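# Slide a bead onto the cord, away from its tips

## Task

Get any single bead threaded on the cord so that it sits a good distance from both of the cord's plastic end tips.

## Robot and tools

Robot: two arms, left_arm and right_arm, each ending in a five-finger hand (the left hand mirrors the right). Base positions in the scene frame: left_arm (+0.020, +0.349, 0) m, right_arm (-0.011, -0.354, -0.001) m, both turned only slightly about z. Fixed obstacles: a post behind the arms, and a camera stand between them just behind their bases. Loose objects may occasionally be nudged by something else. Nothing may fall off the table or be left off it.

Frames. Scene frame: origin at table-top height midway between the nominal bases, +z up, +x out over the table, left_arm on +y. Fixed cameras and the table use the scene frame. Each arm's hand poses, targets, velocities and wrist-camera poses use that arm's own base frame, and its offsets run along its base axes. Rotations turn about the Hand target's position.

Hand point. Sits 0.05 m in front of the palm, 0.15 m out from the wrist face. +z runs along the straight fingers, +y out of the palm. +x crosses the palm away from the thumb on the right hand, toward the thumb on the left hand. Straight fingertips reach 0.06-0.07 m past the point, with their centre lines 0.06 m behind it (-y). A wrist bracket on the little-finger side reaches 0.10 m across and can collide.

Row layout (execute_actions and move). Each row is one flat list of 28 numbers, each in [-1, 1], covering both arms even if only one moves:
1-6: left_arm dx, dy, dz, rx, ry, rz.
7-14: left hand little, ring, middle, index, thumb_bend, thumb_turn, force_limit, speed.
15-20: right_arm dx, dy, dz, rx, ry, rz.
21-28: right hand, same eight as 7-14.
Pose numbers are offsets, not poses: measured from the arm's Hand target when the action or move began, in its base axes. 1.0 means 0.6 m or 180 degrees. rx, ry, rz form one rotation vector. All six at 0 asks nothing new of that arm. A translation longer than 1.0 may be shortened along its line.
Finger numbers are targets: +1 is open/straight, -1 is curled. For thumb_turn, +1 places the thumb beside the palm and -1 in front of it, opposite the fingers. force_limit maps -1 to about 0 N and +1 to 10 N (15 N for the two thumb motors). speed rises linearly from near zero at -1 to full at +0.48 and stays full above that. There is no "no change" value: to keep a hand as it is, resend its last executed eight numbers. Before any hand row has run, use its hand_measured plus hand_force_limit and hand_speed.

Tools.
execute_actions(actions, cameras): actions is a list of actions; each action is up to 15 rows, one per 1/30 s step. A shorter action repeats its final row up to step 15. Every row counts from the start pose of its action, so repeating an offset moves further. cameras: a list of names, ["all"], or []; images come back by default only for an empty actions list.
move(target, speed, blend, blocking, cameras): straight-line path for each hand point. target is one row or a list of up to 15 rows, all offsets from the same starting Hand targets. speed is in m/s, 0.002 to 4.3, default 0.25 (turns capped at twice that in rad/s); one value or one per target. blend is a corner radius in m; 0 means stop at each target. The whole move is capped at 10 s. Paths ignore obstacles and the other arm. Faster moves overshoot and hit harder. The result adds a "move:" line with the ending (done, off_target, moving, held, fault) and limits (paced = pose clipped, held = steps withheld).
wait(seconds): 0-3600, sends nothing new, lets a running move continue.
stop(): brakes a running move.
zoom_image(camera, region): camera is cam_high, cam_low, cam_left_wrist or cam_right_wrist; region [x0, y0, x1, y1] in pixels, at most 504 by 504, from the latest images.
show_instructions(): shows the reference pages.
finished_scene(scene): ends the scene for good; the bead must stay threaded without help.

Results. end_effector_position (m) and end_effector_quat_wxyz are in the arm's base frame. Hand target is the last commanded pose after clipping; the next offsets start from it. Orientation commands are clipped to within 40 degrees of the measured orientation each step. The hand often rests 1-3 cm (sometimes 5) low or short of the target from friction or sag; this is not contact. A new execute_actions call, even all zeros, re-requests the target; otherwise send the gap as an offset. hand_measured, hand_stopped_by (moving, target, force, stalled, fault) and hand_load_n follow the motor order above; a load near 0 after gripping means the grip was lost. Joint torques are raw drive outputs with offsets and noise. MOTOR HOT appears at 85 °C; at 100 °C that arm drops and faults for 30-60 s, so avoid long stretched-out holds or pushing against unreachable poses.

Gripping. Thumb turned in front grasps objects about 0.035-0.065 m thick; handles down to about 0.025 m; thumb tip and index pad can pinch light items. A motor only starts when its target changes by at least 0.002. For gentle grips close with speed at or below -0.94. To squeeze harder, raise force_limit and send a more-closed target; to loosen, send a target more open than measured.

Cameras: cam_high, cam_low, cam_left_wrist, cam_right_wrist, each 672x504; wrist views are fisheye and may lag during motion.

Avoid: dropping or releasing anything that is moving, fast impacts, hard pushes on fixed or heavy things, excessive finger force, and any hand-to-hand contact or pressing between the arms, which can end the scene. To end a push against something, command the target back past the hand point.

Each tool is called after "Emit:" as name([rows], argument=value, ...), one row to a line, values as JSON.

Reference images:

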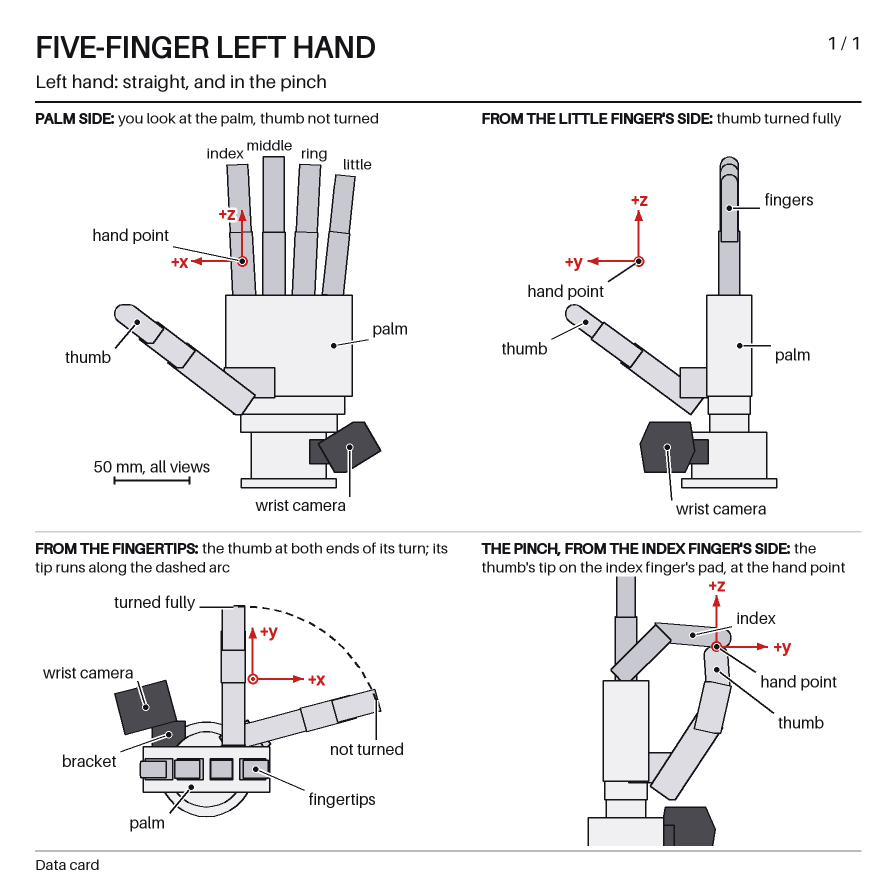

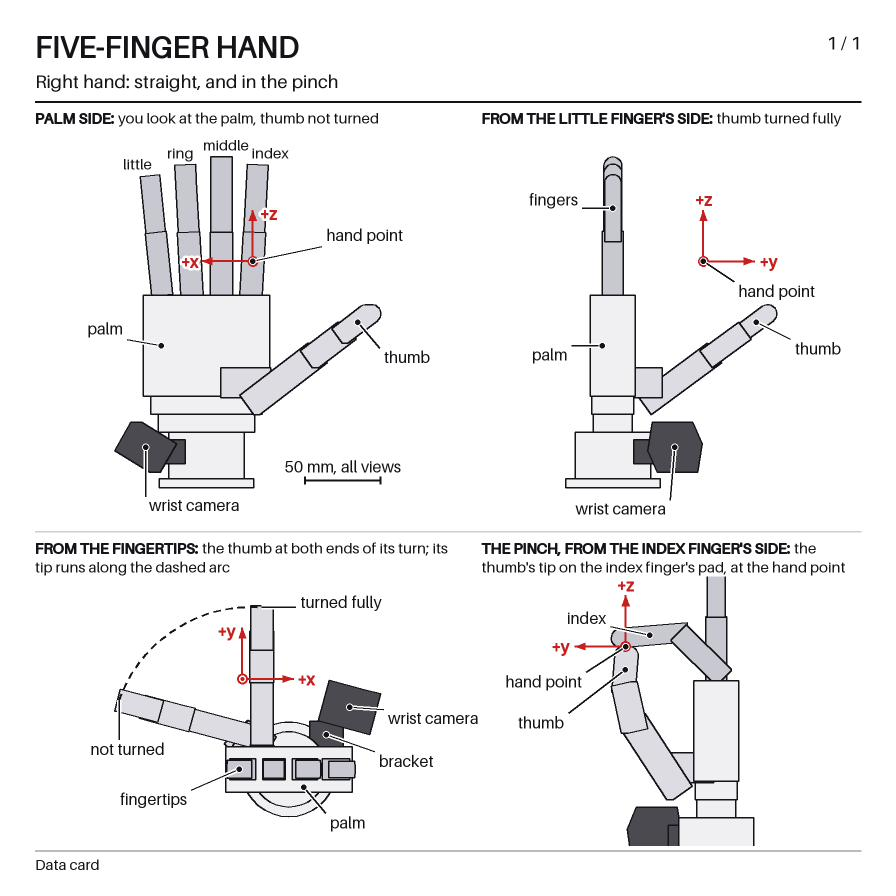

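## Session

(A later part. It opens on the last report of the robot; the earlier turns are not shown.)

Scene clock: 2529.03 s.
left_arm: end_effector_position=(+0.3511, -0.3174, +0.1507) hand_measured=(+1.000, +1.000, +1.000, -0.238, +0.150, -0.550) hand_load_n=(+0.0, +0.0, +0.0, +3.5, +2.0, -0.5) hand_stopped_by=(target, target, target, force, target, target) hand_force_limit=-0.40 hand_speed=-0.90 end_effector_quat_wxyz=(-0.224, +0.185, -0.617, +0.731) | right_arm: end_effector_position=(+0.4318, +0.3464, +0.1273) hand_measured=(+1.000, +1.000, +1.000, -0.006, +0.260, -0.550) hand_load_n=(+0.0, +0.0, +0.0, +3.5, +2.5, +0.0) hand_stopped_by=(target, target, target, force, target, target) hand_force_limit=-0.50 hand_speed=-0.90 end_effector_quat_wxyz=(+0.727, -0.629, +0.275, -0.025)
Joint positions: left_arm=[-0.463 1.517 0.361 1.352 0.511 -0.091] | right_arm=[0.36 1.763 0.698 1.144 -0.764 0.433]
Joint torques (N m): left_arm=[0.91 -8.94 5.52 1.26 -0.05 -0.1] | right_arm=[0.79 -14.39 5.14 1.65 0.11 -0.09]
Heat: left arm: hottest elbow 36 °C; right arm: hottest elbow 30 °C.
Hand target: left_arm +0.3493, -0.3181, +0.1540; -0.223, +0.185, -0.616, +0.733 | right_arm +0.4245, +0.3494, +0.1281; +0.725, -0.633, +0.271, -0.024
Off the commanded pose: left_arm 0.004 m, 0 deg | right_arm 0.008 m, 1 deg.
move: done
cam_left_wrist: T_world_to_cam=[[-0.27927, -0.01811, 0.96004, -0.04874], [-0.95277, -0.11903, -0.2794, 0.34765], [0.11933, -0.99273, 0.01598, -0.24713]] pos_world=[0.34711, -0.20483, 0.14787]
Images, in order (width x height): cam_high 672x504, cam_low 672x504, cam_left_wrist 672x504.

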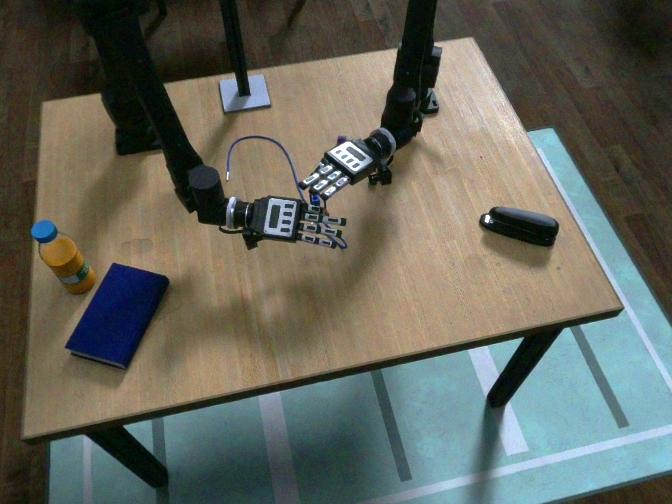

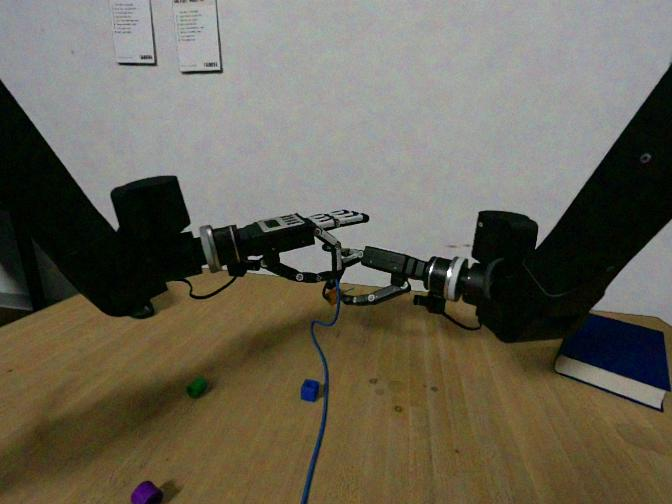

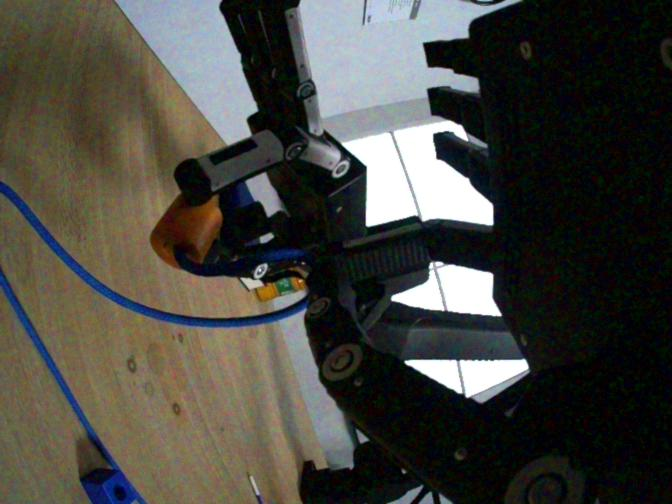

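Emit:
move(target=[0,0,0,0,0,0, 1,1,1,-0.35,0.15,-0.55,-0.4,-0.9, -0.02,0,0,0,0,0, 1,1,1,-0.15,0.26,-0.55,-0.5,-0.9], speed=0.04, cameras=["cam_low","cam_right_wrist"])

Emit:
zoom_image(camera="cam_right_wrist", region=[260, 160, 440, 340])

Emit:
zoom_image(camera="cam_low", region=[260, 180, 400, 360])

Scene clock: 2596.37 s.
left_arm: end_effector_position=(+0.3511, -0.3174, +0.1507) hand_measured=(+1.000, +1.000, +1.000, -0.238, +0.150, -0.550) hand_load_n=(+0.0, +0.0, -0.5, +3.5, +2.0, -1.0) hand_stopped_by=(target, target, target, force, target, target) hand_force_limit=-0.40 hand_speed=-0.90 end_effector_quat_wxyz=(-0.224, +0.185, -0.617, +0.731) | right_arm: end_effector_position=(+0.4186, +0.3470, +0.1252) hand_measured=(+1.000, +1.000, +1.000, -0.006, +0.260, -0.550) hand_load_n=(+0.0, +0.0, +0.0, +3.5, +2.5, -0.5) hand_stopped_by=(target, target, target, force, target, target) hand_force_limit=-0.50 hand_speed=-0.90 end_effector_quat_wxyz=(+0.724, -0.631, +0.279, -0.021)
Joint positions: left_arm=[-0.463 1.517 0.361 1.352 0.511 -0.091] | right_arm=[0.372 1.743 0.665 1.144 -0.754 0.432]
Joint torques (N m): left_arm=[0.85 -8.94 5.61 1.33 -0.06 -0.11] | right_arm=[0.73 -13.98 5.08 2.17 0.12 -0.09]
Heat: left arm: hottest elbow 35 °C; right arm: hottest elbow 30 °C.
Hand target: left_arm +0.3493, -0.3181, +0.1540; -0.223, +0.185, -0.616, +0.733 | right_arm +0.4124, +0.3494, +0.1281; +0.725, -0.633, +0.271, -0.023
Off the commanded pose: left_arm 0.004 m, 0 deg | right_arm 0.007 m, 1 deg.
move: done
cam_right_wrist: T_world_to_cam=[[-0.10474, 0.09733, -0.98973, 0.13567], [-0.99094, -0.09428, 0.0956, 0.43798], [-0.08401, 0.99078, 0.10632, -0.20863]] pos_world=[0.4307, 0.23479, 0.11459]

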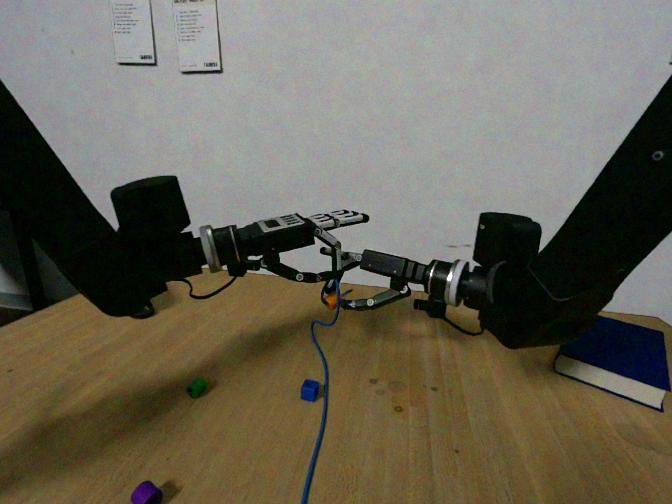

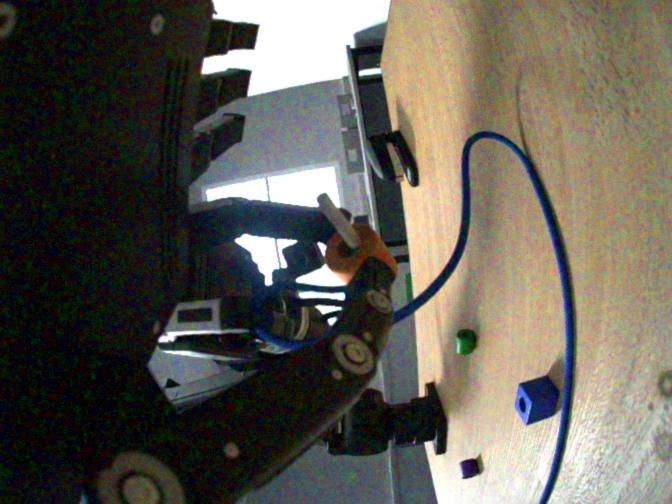

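Scaled by 2.800 from the camera's image (finer frame: 960x720).

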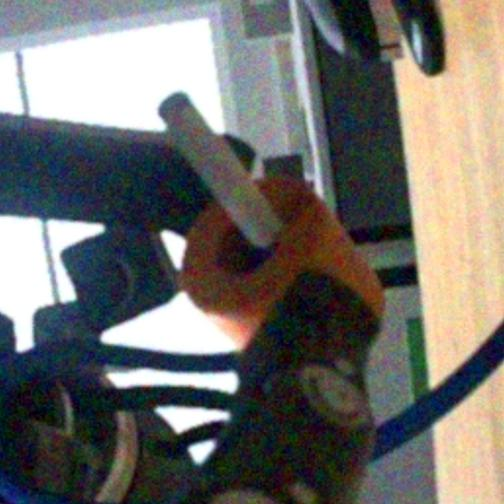

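Scaled by 2.800 from the camera's image (finer frame: 960x720).

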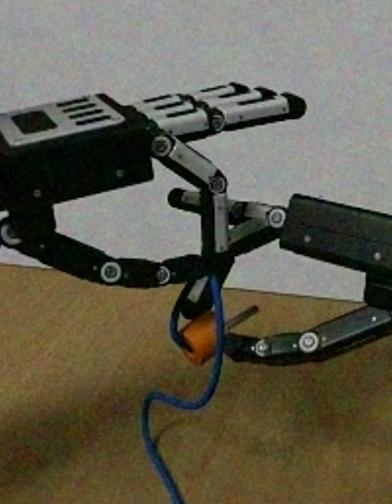

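Emit:
move(target=[0,0,0,0,0,0, 1,1,1,-0.35,0.15,-0.55,-0.4,-0.9, 0,0,-0.01,-0.0623,-0.0361,0.0049, 1,1,1,-0.15,0.26,-0.55,-0.5,-0.9], speed=0.05, cameras=["cam_low","cam_right_wrist","cam_left_wrist"])

Emit:
zoom_image(camera="cam_right_wrist", region=[260, 160, 440, 340])

Emit:
zoom_image(camera="cam_low", region=[260, 180, 400, 360])

Scene clock: 2606.93 s.
left_arm: end_effector_position=(+0.3511, -0.3174, +0.1504) hand_measured=(+1.000, +1.000, +1.000, -0.238, +0.150, -0.550) hand_load_n=(+0.0, +0.0, +0.0, +3.5, +2.5, -0.5) hand_stopped_by=(target, target, target, force, target, target) hand_force_limit=-0.40 hand_speed=-0.90 end_effector_quat_wxyz=(-0.224, +0.185, -0.617, +0.731) | right_arm: end_effector_position=(+0.4121, +0.3441, +0.1139) hand_measured=(+1.000, +1.000, +1.000, -0.006, +0.260, -0.550) hand_load_n=(+0.0, +0.0, +0.0, +3.5, +2.5, +0.0) hand_stopped_by=(target, target, target, force, target, target) hand_force_limit=-0.50 hand_speed=-0.90 end_effector_quat_wxyz=(+0.671, -0.700, +0.232, -0.075)
Joint positions: left_arm=[-0.463 1.517 0.361 1.351 0.511 -0.091] | right_arm=[0.395 1.624 0.665 0.84 -0.741 0.128]
Joint torques (N m): left_arm=[0.79 -9 5.59 1.33 -0.06 -0.1] | right_arm=[0.85 -12.86 7.95 1.76 0 -0.11]
Heat: left arm: hottest elbow 35 °C; right arm: hottest elbow 30 °C.
Hand target: left_arm +0.3493, -0.3181, +0.1540; -0.223, +0.185, -0.616, +0.733 | right_arm +0.4123, +0.3495, +0.1222; +0.674, -0.700, +0.221, -0.080
Off the commanded pose: left_arm 0.004 m, 0 deg | right_arm 0.010 m, 1 deg.
move: done
cam_left_wrist: T_world_to_cam=[[-0.27797, -0.01886, 0.9604, -0.0492], [-0.95314, -0.11888, -0.2782, 0.34757], [0.11942, -0.99273, 0.01507, -0.24702]] pos_world=[0.34711, -0.20483, 0.14767]
cam_right_wrist: T_world_to_cam=[[-0.00124, -0.10136, -0.99485, 0.15036], [-0.9949, -0.10025, 0.01145, 0.4456], [-0.10089, 0.98979, -0.10072, -0.17424]] pos_world=[0.42594, 0.23237, 0.12694]
Images, in order (width x height): cam_low 672x504, cam_left_wrist 672x504, cam_right_wrist 672x504.

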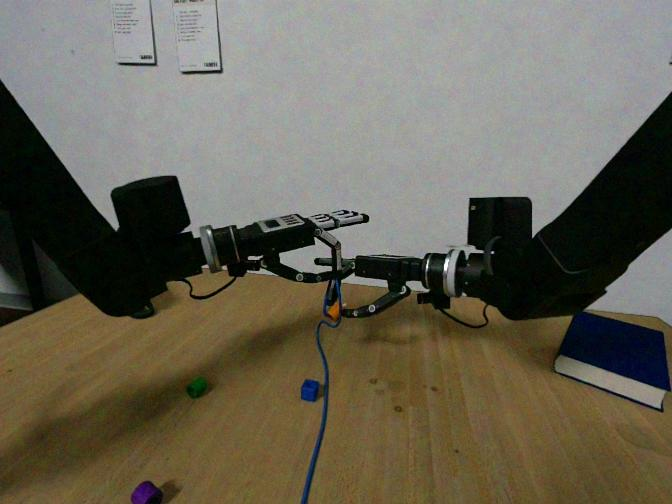

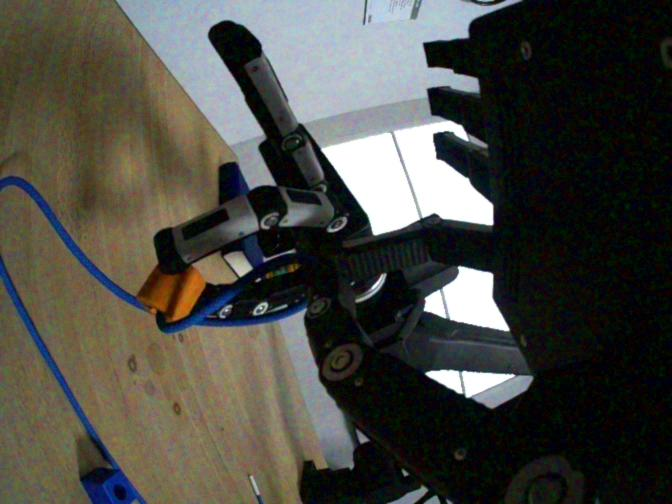

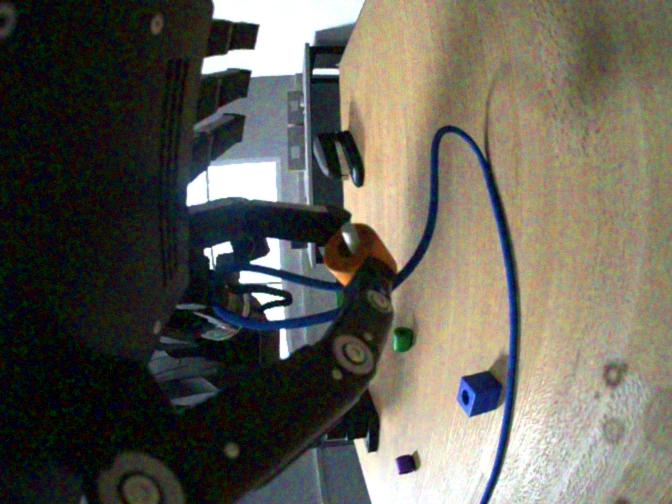

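Scaled by 2.800 from the camera's image (finer frame: 960x720).

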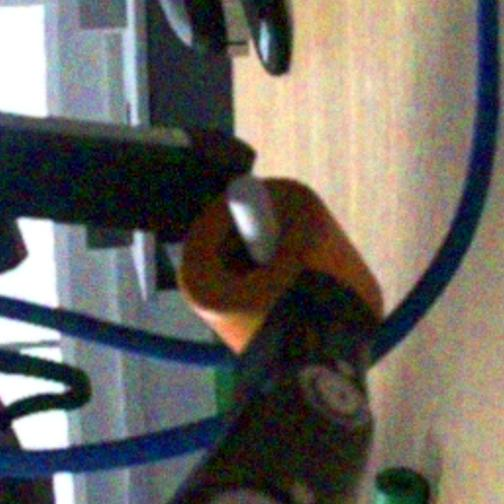

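Scaled by 2.800 from the camera's image (finer frame: 960x720).

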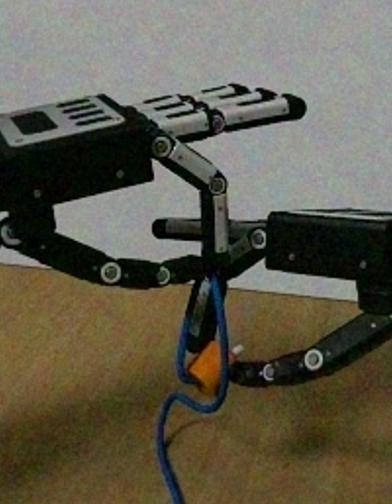

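Emit:
move(target=[0,0,-0.08,0,0,0, 1,1,1,-0.35,0.15,-0.55,-0.4,-0.9, 0,0,-0.0967,0,0,0, 1,1,1,-0.15,0.26,-0.55,-0.5,-0.9], speed=0.05, cameras=["cam_low","cam_right_wrist","cam_left_wrist"])

Emit:
zoom_image(camera="cam_right_wrist", region=[260, 160, 440, 340])

Emit:
zoom_image(camera="cam_low", region=[260, 220, 400, 400])

Scene clock: 2664.87 s.
left_arm: end_effector_position=(+0.3510, -0.3173, +0.1105) hand_measured=(+1.000, +1.000, +1.000, -0.238, +0.150, -0.550) hand_load_n=(+0.0, +0.0, +0.0, +3.5, +2.0, -0.5) hand_stopped_by=(target, target, target, force, target, target) hand_force_limit=-0.40 hand_speed=-0.90 end_effector_quat_wxyz=(-0.223, +0.186, -0.618, +0.730) | right_arm: end_effector_position=(+0.4196, +0.3470, +0.0775) hand_measured=(+1.000, +1.000, +1.000, -0.006, +0.260, -0.550) hand_load_n=(+0.0, +0.0, +0.0, +3.5, +2.0, +0.0) hand_stopped_by=(target, target, target, force, target, target) hand_force_limit=-0.50 hand_speed=-0.90 end_effector_quat_wxyz=(+0.679, -0.695, +0.221, -0.085)
Joint positions: left_arm=[-0.463 1.706 0.354 1.543 0.51 -0.091] | right_arm=[0.395 1.76 0.665 1.007 -0.74 0.124]
Joint torques (N m): left_arm=[0.91 -7.65 3.82 2.3 -0.04 -0.05] | right_arm=[0.91 -10.93 5.01 2.74 0.01 -0.1]
Heat: left arm: hottest shoulder 34 °C; right arm: hottest elbow 30 °C.
Hand target: left_arm +0.3495, -0.3181, +0.1060; -0.223, +0.185, -0.616, +0.733 | right_arm +0.4123, +0.3495, +0.0641; +0.674, -0.700, +0.221, -0.080
Off the commanded pose: left_arm 0.005 m, 0 deg | right_arm 0.015 m, 1 deg.
joint sent to its limit (left arm) — joint 4 (wrist pitch), upper limit. The joint targets still meet the commanded pose.
move: off_target (right_arm)
cam_left_wrist: T_world_to_cam=[[-0.27466, -0.02053, 0.96132, -0.01267], [-0.95404, -0.11878, -0.27512, 0.33645], [0.11984, -0.99271, 0.01303, -0.24623]] pos_world=[0.34701, -0.20473, 0.10796]
cam_right_wrist: T_world_to_cam=[[0.03125, -0.09056, -0.9954, 0.09717], [-0.99473, -0.10009, -0.02212, 0.45633], [-0.09762, 0.99085, -0.09321, -0.18235]] pos_world=[0.43309, 0.23516, 0.08982]
Images, in order (width x height): cam_low 672x504, cam_left_wrist 672x504, cam_right_wrist 672x504.

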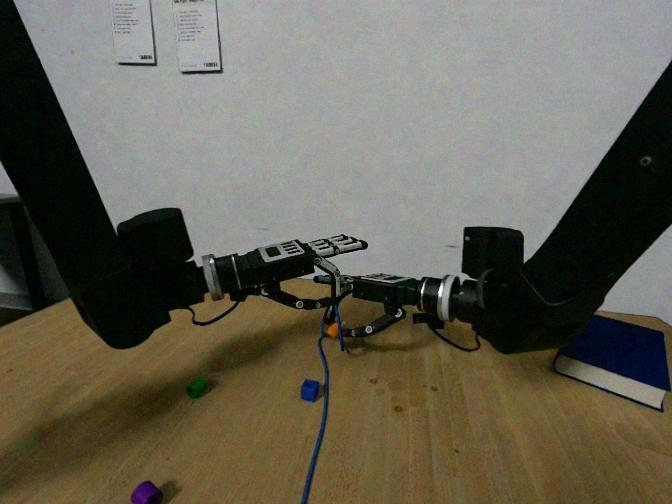

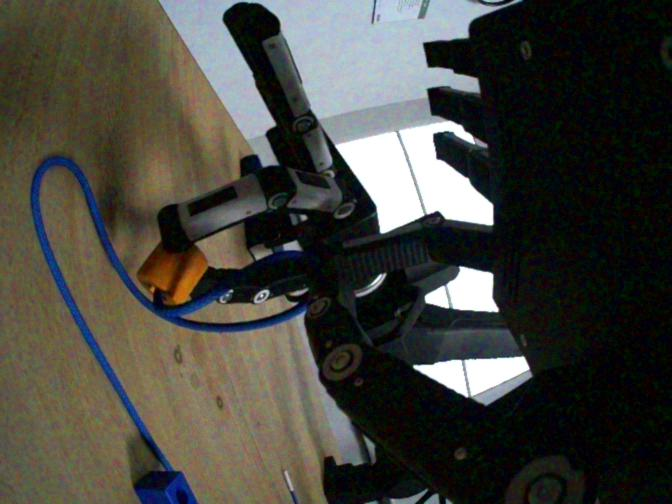

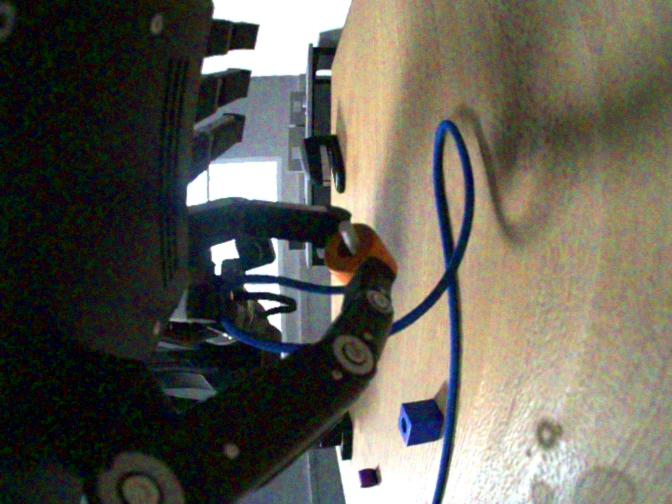

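Scaled by 2.800 from the camera's image (finer frame: 960x720).

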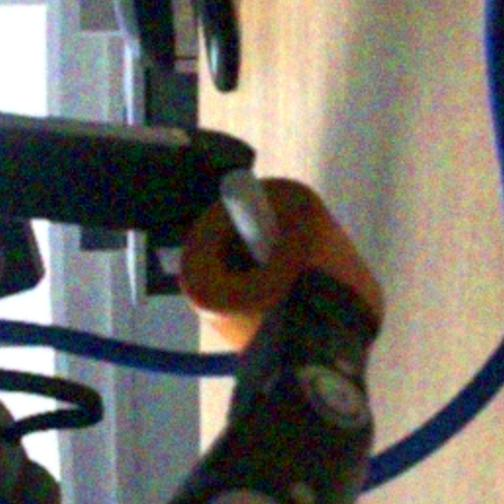

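Scaled by 2.800 from the camera's image (finer frame: 960x720).

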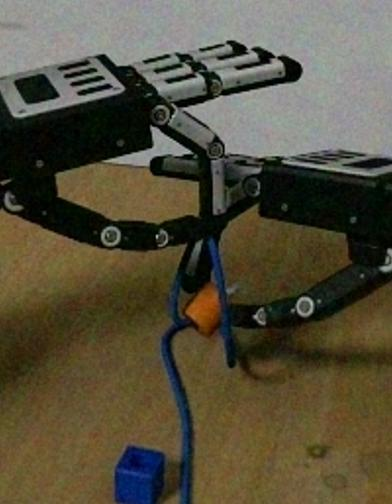

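Emit:
move(target=[0.01,0,-0.0333,0,0,0, 1,1,1,-0.35,0.15,-0.55,-0.4,-0.9, 0,0,0,0,0,0, 1,1,1,-0.15,0.26,-0.55,-0.5,-0.9], speed=0.05, cameras=["cam_low","cam_right_wrist","cam_left_wrist"])

Emit:
zoom_image(camera="cam_right_wrist", region=[260, 160, 440, 340])

Emit:
zoom_image(camera="cam_low", region=[260, 220, 400, 400])

Scene clock: 2689.20 s.
left_arm: end_effector_position=(+0.3487, -0.3167, +0.0860) hand_measured=(+1.000, +1.000, +1.000, -0.238, +0.150, -0.550) hand_load_n=(+0.0, +0.0, +0.0, +3.5, +2.0, -1.0) hand_stopped_by=(target, target, target, force, target, target) hand_force_limit=-0.40 hand_speed=-0.90 end_effector_quat_wxyz=(-0.212, +0.195, -0.635, +0.717) | right_arm: end_effector_position=(+0.4196, +0.3470, +0.0775) hand_measured=(+1.000, +1.000, +1.000, -0.006, +0.260, -0.550) hand_load_n=(+0.0, +0.0, +0.0, +3.5, +2.5, +0.0) hand_stopped_by=(target, target, target, force, target, target) hand_force_limit=-0.50 hand_speed=-0.90 end_effector_quat_wxyz=(+0.679, -0.695, +0.221, -0.085)
Joint positions: left_arm=[-0.463 1.761 0.354 1.544 0.518 -0.078] | right_arm=[0.395 1.76 0.665 1.007 -0.74 0.124]
Joint torques (N m): left_arm=[1.26 -8 4.98 2.26 0.05 0.01] | right_arm=[0.73 -10.93 4.98 2.73 0 -0.1]
Heat: left arm: hottest shoulder 33 °C; right arm: hottest elbow 30 °C.
Hand target: left_arm +0.3554, -0.3181, +0.0860; -0.223, +0.185, -0.616, +0.733 | right_arm +0.4123, +0.3495, +0.0641; +0.674, -0.700, +0.221, -0.080
Off the commanded pose: left_arm 0.007 m, 3 deg | right_arm 0.015 m, 1 deg.
joint sent to its limit (left arm) — joint 4 (wrist pitch), upper limit. The joint targets are off in orientation, not in position.
move: off_target (left_arm)
cam_left_wrist: T_world_to_cam=[[-0.2383, -0.05061, 0.96987, -0.01272], [-0.96453, -0.10444, -0.24244, 0.33292], [0.11357, -0.99324, -0.02393, -0.2398]] pos_world=[0.34531, -0.20406, 0.08731]
cam_right_wrist: T_world_to_cam=[[0.03125, -0.09056, -0.9954, 0.09717], [-0.99473, -0.10009, -0.02212, 0.45633], [-0.09762, 0.99085, -0.09321, -0.18235]] pos_world=[0.43309, 0.23516, 0.08982]
Images, in order (width x height): cam_low 672x504, cam_left_wrist 672x504, cam_right_wrist 672x504.

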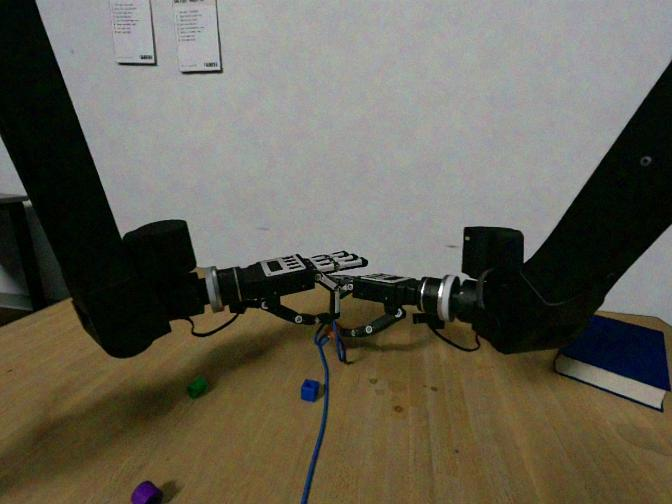

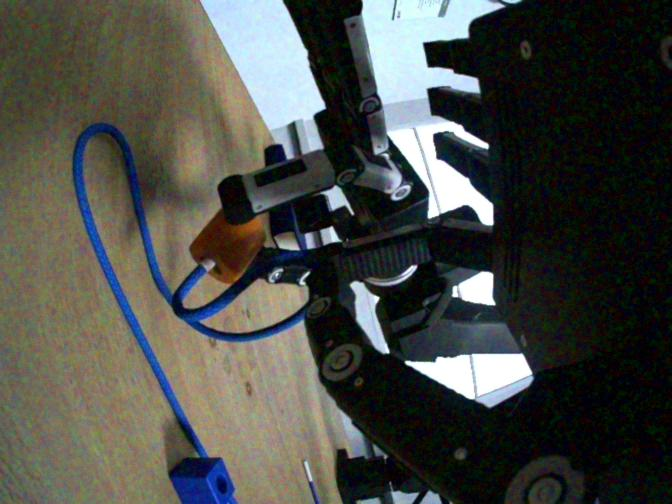

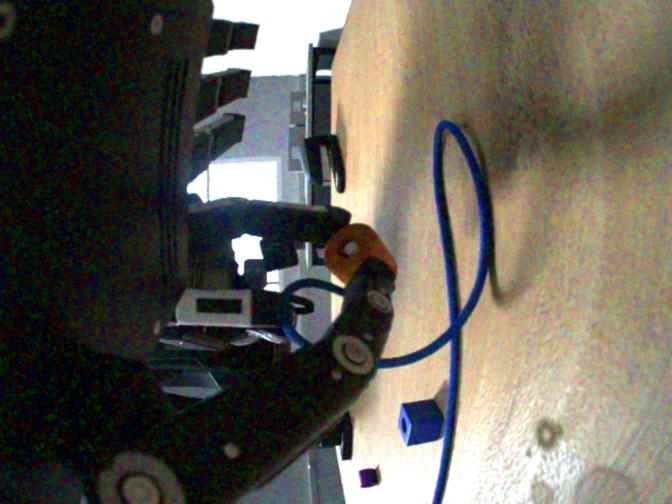

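Scaled by 2.800 from the camera's image (finer frame: 960x720).

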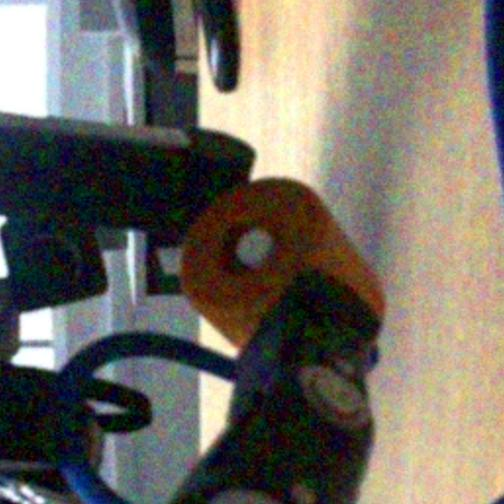

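Scaled by 2.800 from the camera's image (finer frame: 960x720).

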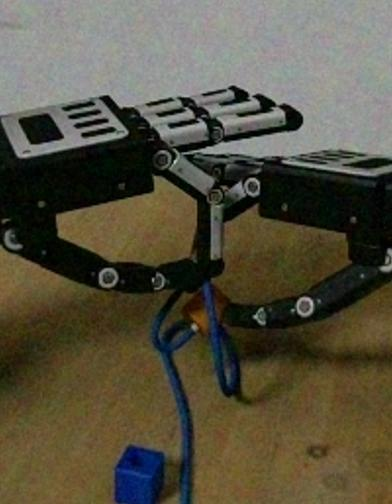

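Emit:
move(target=[0,0,0.15,0,0,0, 1,1,1,-0.35,0.15,-0.55,-0.4,-0.9, 0,0,0.1667,0.0697,0.151,-0.0106, 1,1,1,-0.15,0.26,-0.55,-0.5,-0.9], speed=0.04, cameras=["cam_low","cam_right_wrist","cam_left_wrist"])

Emit:
zoom_image(camera="cam_right_wrist", region=[260, 160, 440, 340])

Emit:
zoom_image(camera="cam_low", region=[260, 180, 400, 360])

Emit:
zoom_image(camera="cam_left_wrist", region=[60, 160, 360, 340])

Scene clock: 2833.00 s.
left_arm: end_effector_position=(+0.3455, -0.3158, +0.1602) hand_measured=(+1.000, +1.000, +1.000, -0.238, +0.150, -0.550) hand_load_n=(+0.0, +0.0, +0.0, +3.5, +2.0, -1.0) hand_stopped_by=(target, target, target, force, target, target) hand_force_limit=-0.40 hand_speed=-0.90 end_effector_quat_wxyz=(-0.215, +0.190, -0.626, +0.725) | right_arm: end_effector_position=(+0.3967, +0.3486, +0.1431) hand_measured=(+1.000, +1.000, +1.000, -0.006, +0.260, -0.550) hand_load_n=(+0.0, +0.0, +0.0, +3.5, +2.0, +0.0) hand_stopped_by=(target, target, target, force, target, target) hand_force_limit=-0.50 hand_speed=-0.90 end_effector_quat_wxyz=(+0.661, -0.626, +0.400, +0.108)
Joint positions: left_arm=[-0.463 1.432 0.358 1.241 0.518 -0.09] | right_arm=[0.374 1.617 0.682 0.79 -0.784 0.627]
Joint torques (N m): left_arm=[1.49 -8.35 8.91 1.33 -0.01 -0.13] | right_arm=[-1.08 -13.1 10.65 1.66 -0.24 0.14]
Heat: left arm: hottest shoulder 33 °C; right arm: hottest elbow 29 °C.
Hand target: left_arm +0.3553, -0.3181, +0.1759; -0.223, +0.185, -0.616, +0.733 | right_arm +0.4123, +0.3494, +0.1641; +0.674, -0.619, +0.392, +0.100
Off the commanded pose: left_arm 0.019 m, 2 deg | right_arm 0.026 m, 2 deg.
move: off_target (left_arm, right_arm)
cam_left_wrist: T_world_to_cam=[[-0.25598, -0.03085, 0.96619, -0.07246], [-0.96013, -0.10806, -0.25783, 0.34774], [0.11236, -0.99367, -0.00196, -0.24001]] pos_world=[0.3423, -0.20315, 0.1592]
cam_right_wrist: T_world_to_cam=[[-0.46251, 0.09493, -0.88152, 0.27823], [-0.88425, -0.12199, 0.4508, 0.33117], [-0.06474, 0.98798, 0.14036, -0.2256]] pos_world=[0.40691, 0.23687, 0.12764]
Images, in order (width x height): cam_low 672x504, cam_left_wrist 672x504, cam_right_wrist 672x504.

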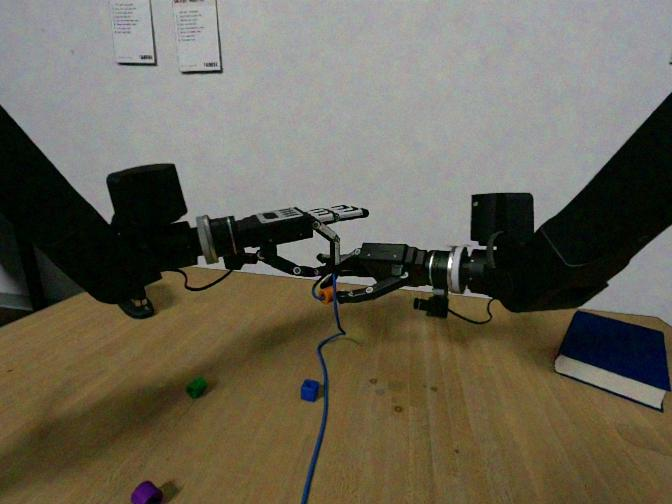

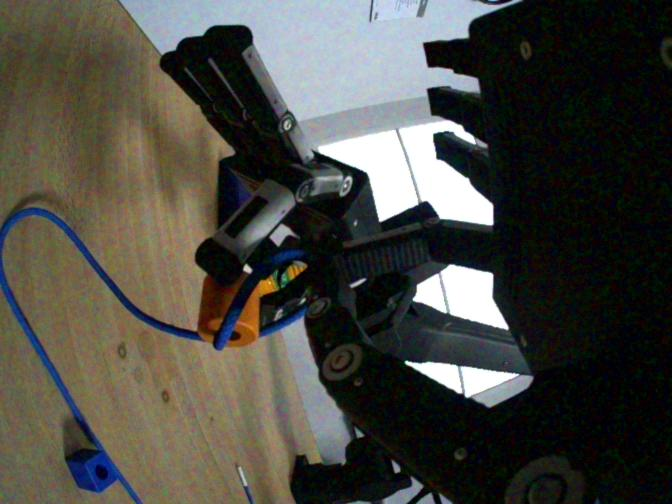

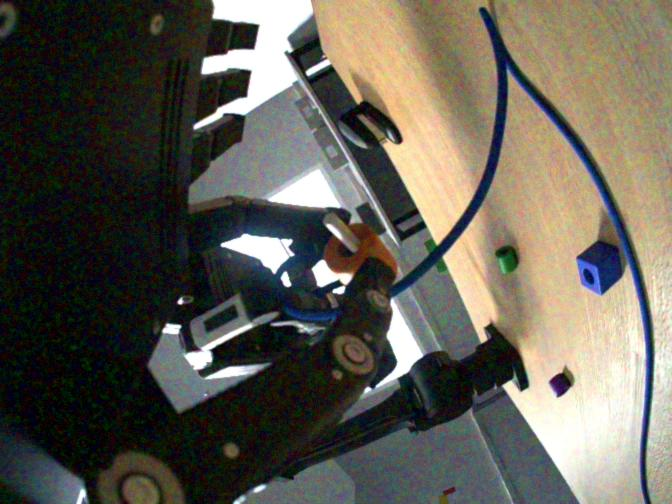

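Scaled by 2.800 from the camera's image (finer frame: 960x720).

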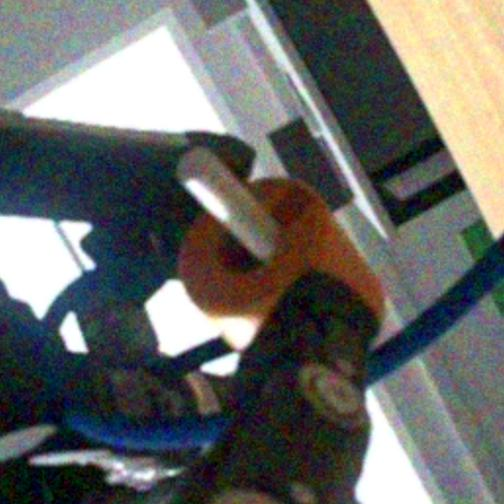

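Scaled by 2.800 from the camera's image (finer frame: 960x720).

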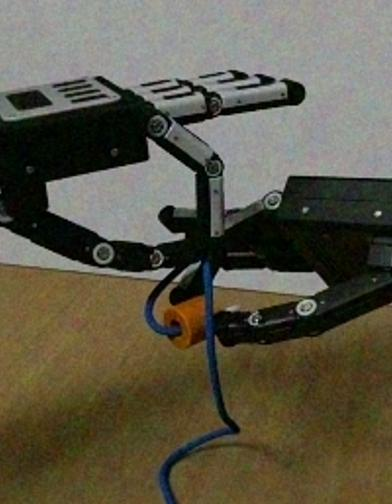

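Scaled by 1.680 from the camera's image (finer frame: 960x720).

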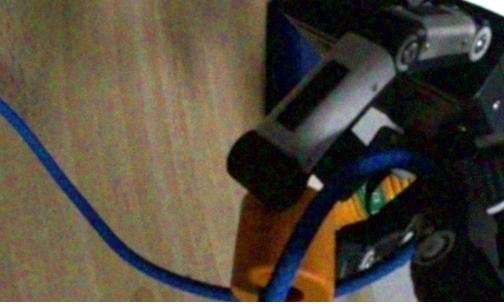

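Emit:
move(target=[0,0,0,0,0,0, 1,1,1,-0.35,0.15,-0.55,-0.4,-0.9, 0,0,0,0.0469,0.1014,-0.0082, 1,1,1,-0.15,0.26,-0.55,-0.5,-0.9], speed=0.05, cameras=["cam_low","cam_right_wrist","cam_left_wrist"])

Emit:
zoom_image(camera="cam_right_wrist", region=[260, 140, 440, 320])

Emit:
zoom_image(camera="cam_low", region=[260, 180, 400, 360])

Emit:
zoom_image(camera="cam_left_wrist", region=[100, 180, 400, 380])

Scene clock: 2845.37 s.
left_arm: end_effector_position=(+0.3455, -0.3158, +0.1605) hand_measured=(+1.000, +1.000, +1.000, -0.238, +0.150, -0.550) hand_load_n=(+0.0, +0.0, +0.0, +3.5, +1.5, -1.0) hand_stopped_by=(target, target, target, force, target, target) hand_force_limit=-0.40 hand_speed=-0.90 end_effector_quat_wxyz=(-0.215, +0.190, -0.626, +0.725) | right_arm: end_effector_position=(+0.3980, +0.3493, +0.1603) hand_measured=(+1.000, +1.000, +1.000, -0.006, +0.260, -0.550) hand_load_n=(+0.0, +0.0, +0.0, +3.5, +2.0, -0.5) hand_stopped_by=(target, target, target, force, target, target) hand_force_limit=-0.50 hand_speed=-0.90 end_effector_quat_wxyz=(+0.641, -0.545, +0.495, +0.218)
Joint positions: left_arm=[-0.463 1.431 0.358 1.241 0.518 -0.09] | right_arm=[0.363 1.65 0.682 0.848 -0.795 0.979]
Joint torques (N m): left_arm=[1.55 -8.23 8.84 1.35 0 -0.14] | right_arm=[-0.97 -10.11 9.69 2.76 -0.2 0.17]
Heat: left arm: hottest shoulder 33 °C; right arm: hottest elbow 30 °C.
Hand target: left_arm +0.3553, -0.3181, +0.1759; -0.223, +0.185, -0.616, +0.733 | right_arm +0.4123, +0.3494, +0.1640; +0.648, -0.539, +0.493, +0.216
Off the commanded pose: left_arm 0.018 m, 2 deg | right_arm 0.015 m, 1 deg.
move: off_target (right_arm)
cam_left_wrist: T_world_to_cam=[[-0.25634, -0.03028, 0.96611, -0.0725], [-0.96004, -0.10811, -0.25812, 0.34783], [0.11226, -0.99368, -0.00135, -0.24007]] pos_world=[0.3423, -0.20315, 0.1595]
cam_right_wrist: T_world_to_cam=[[-0.69236, 0.23259, -0.68303, 0.30551], [-0.72078, -0.17914, 0.66962, 0.24455], [0.03339, 0.95593, 0.29167, -0.28062]] pos_world=[0.39716, 0.241, 0.12676]
Images, in order (width x height): cam_low 672x504, cam_left_wrist 672x504, cam_right_wrist 672x504.

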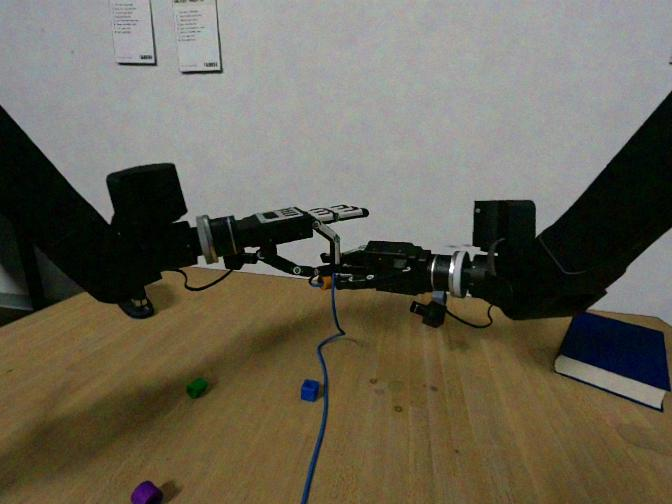

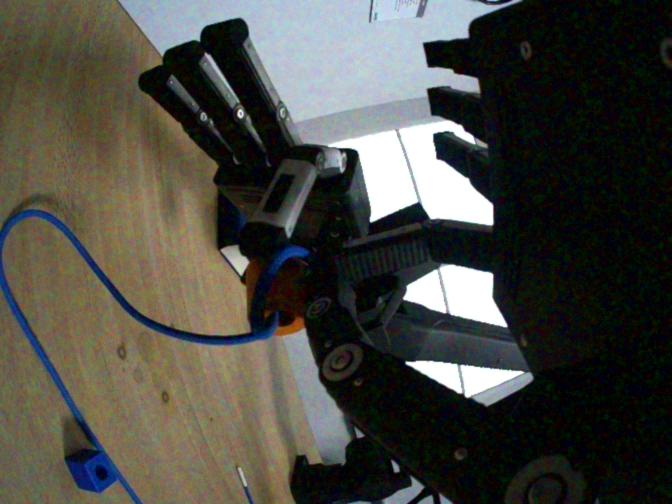

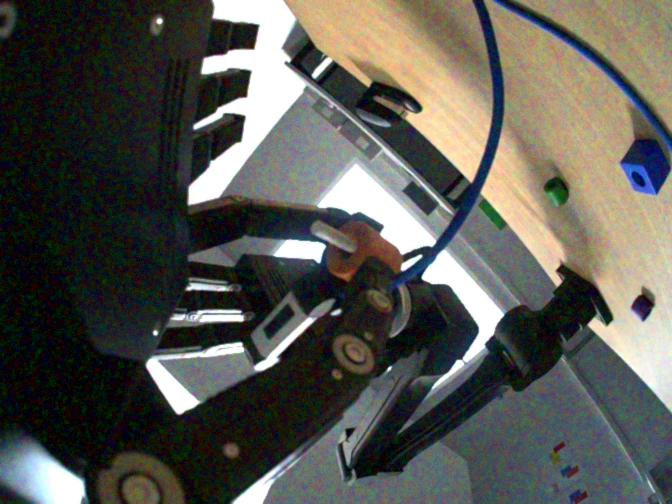

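Scaled by 2.800 from the camera's image (finer frame: 960x720).

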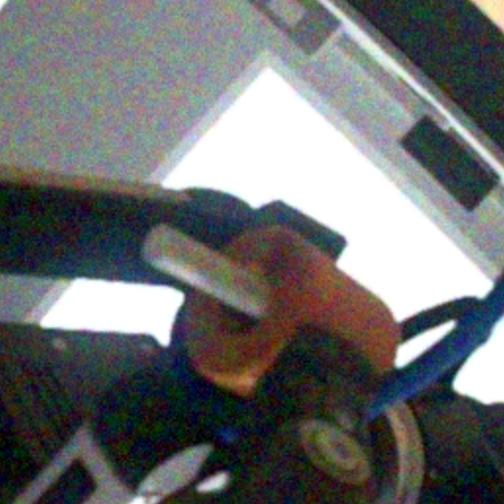

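Scaled by 2.800 from the camera's image (finer frame: 960x720).

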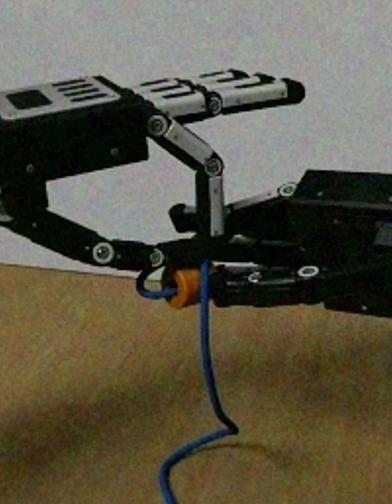

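Scaled by 1.680 from the camera's image (finer frame: 960x720).

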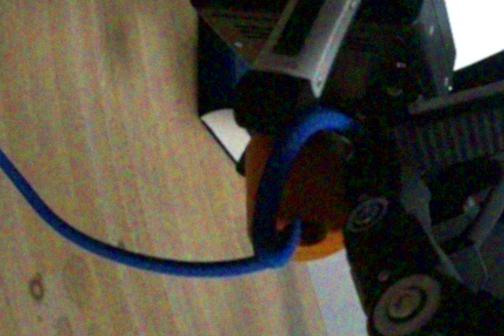

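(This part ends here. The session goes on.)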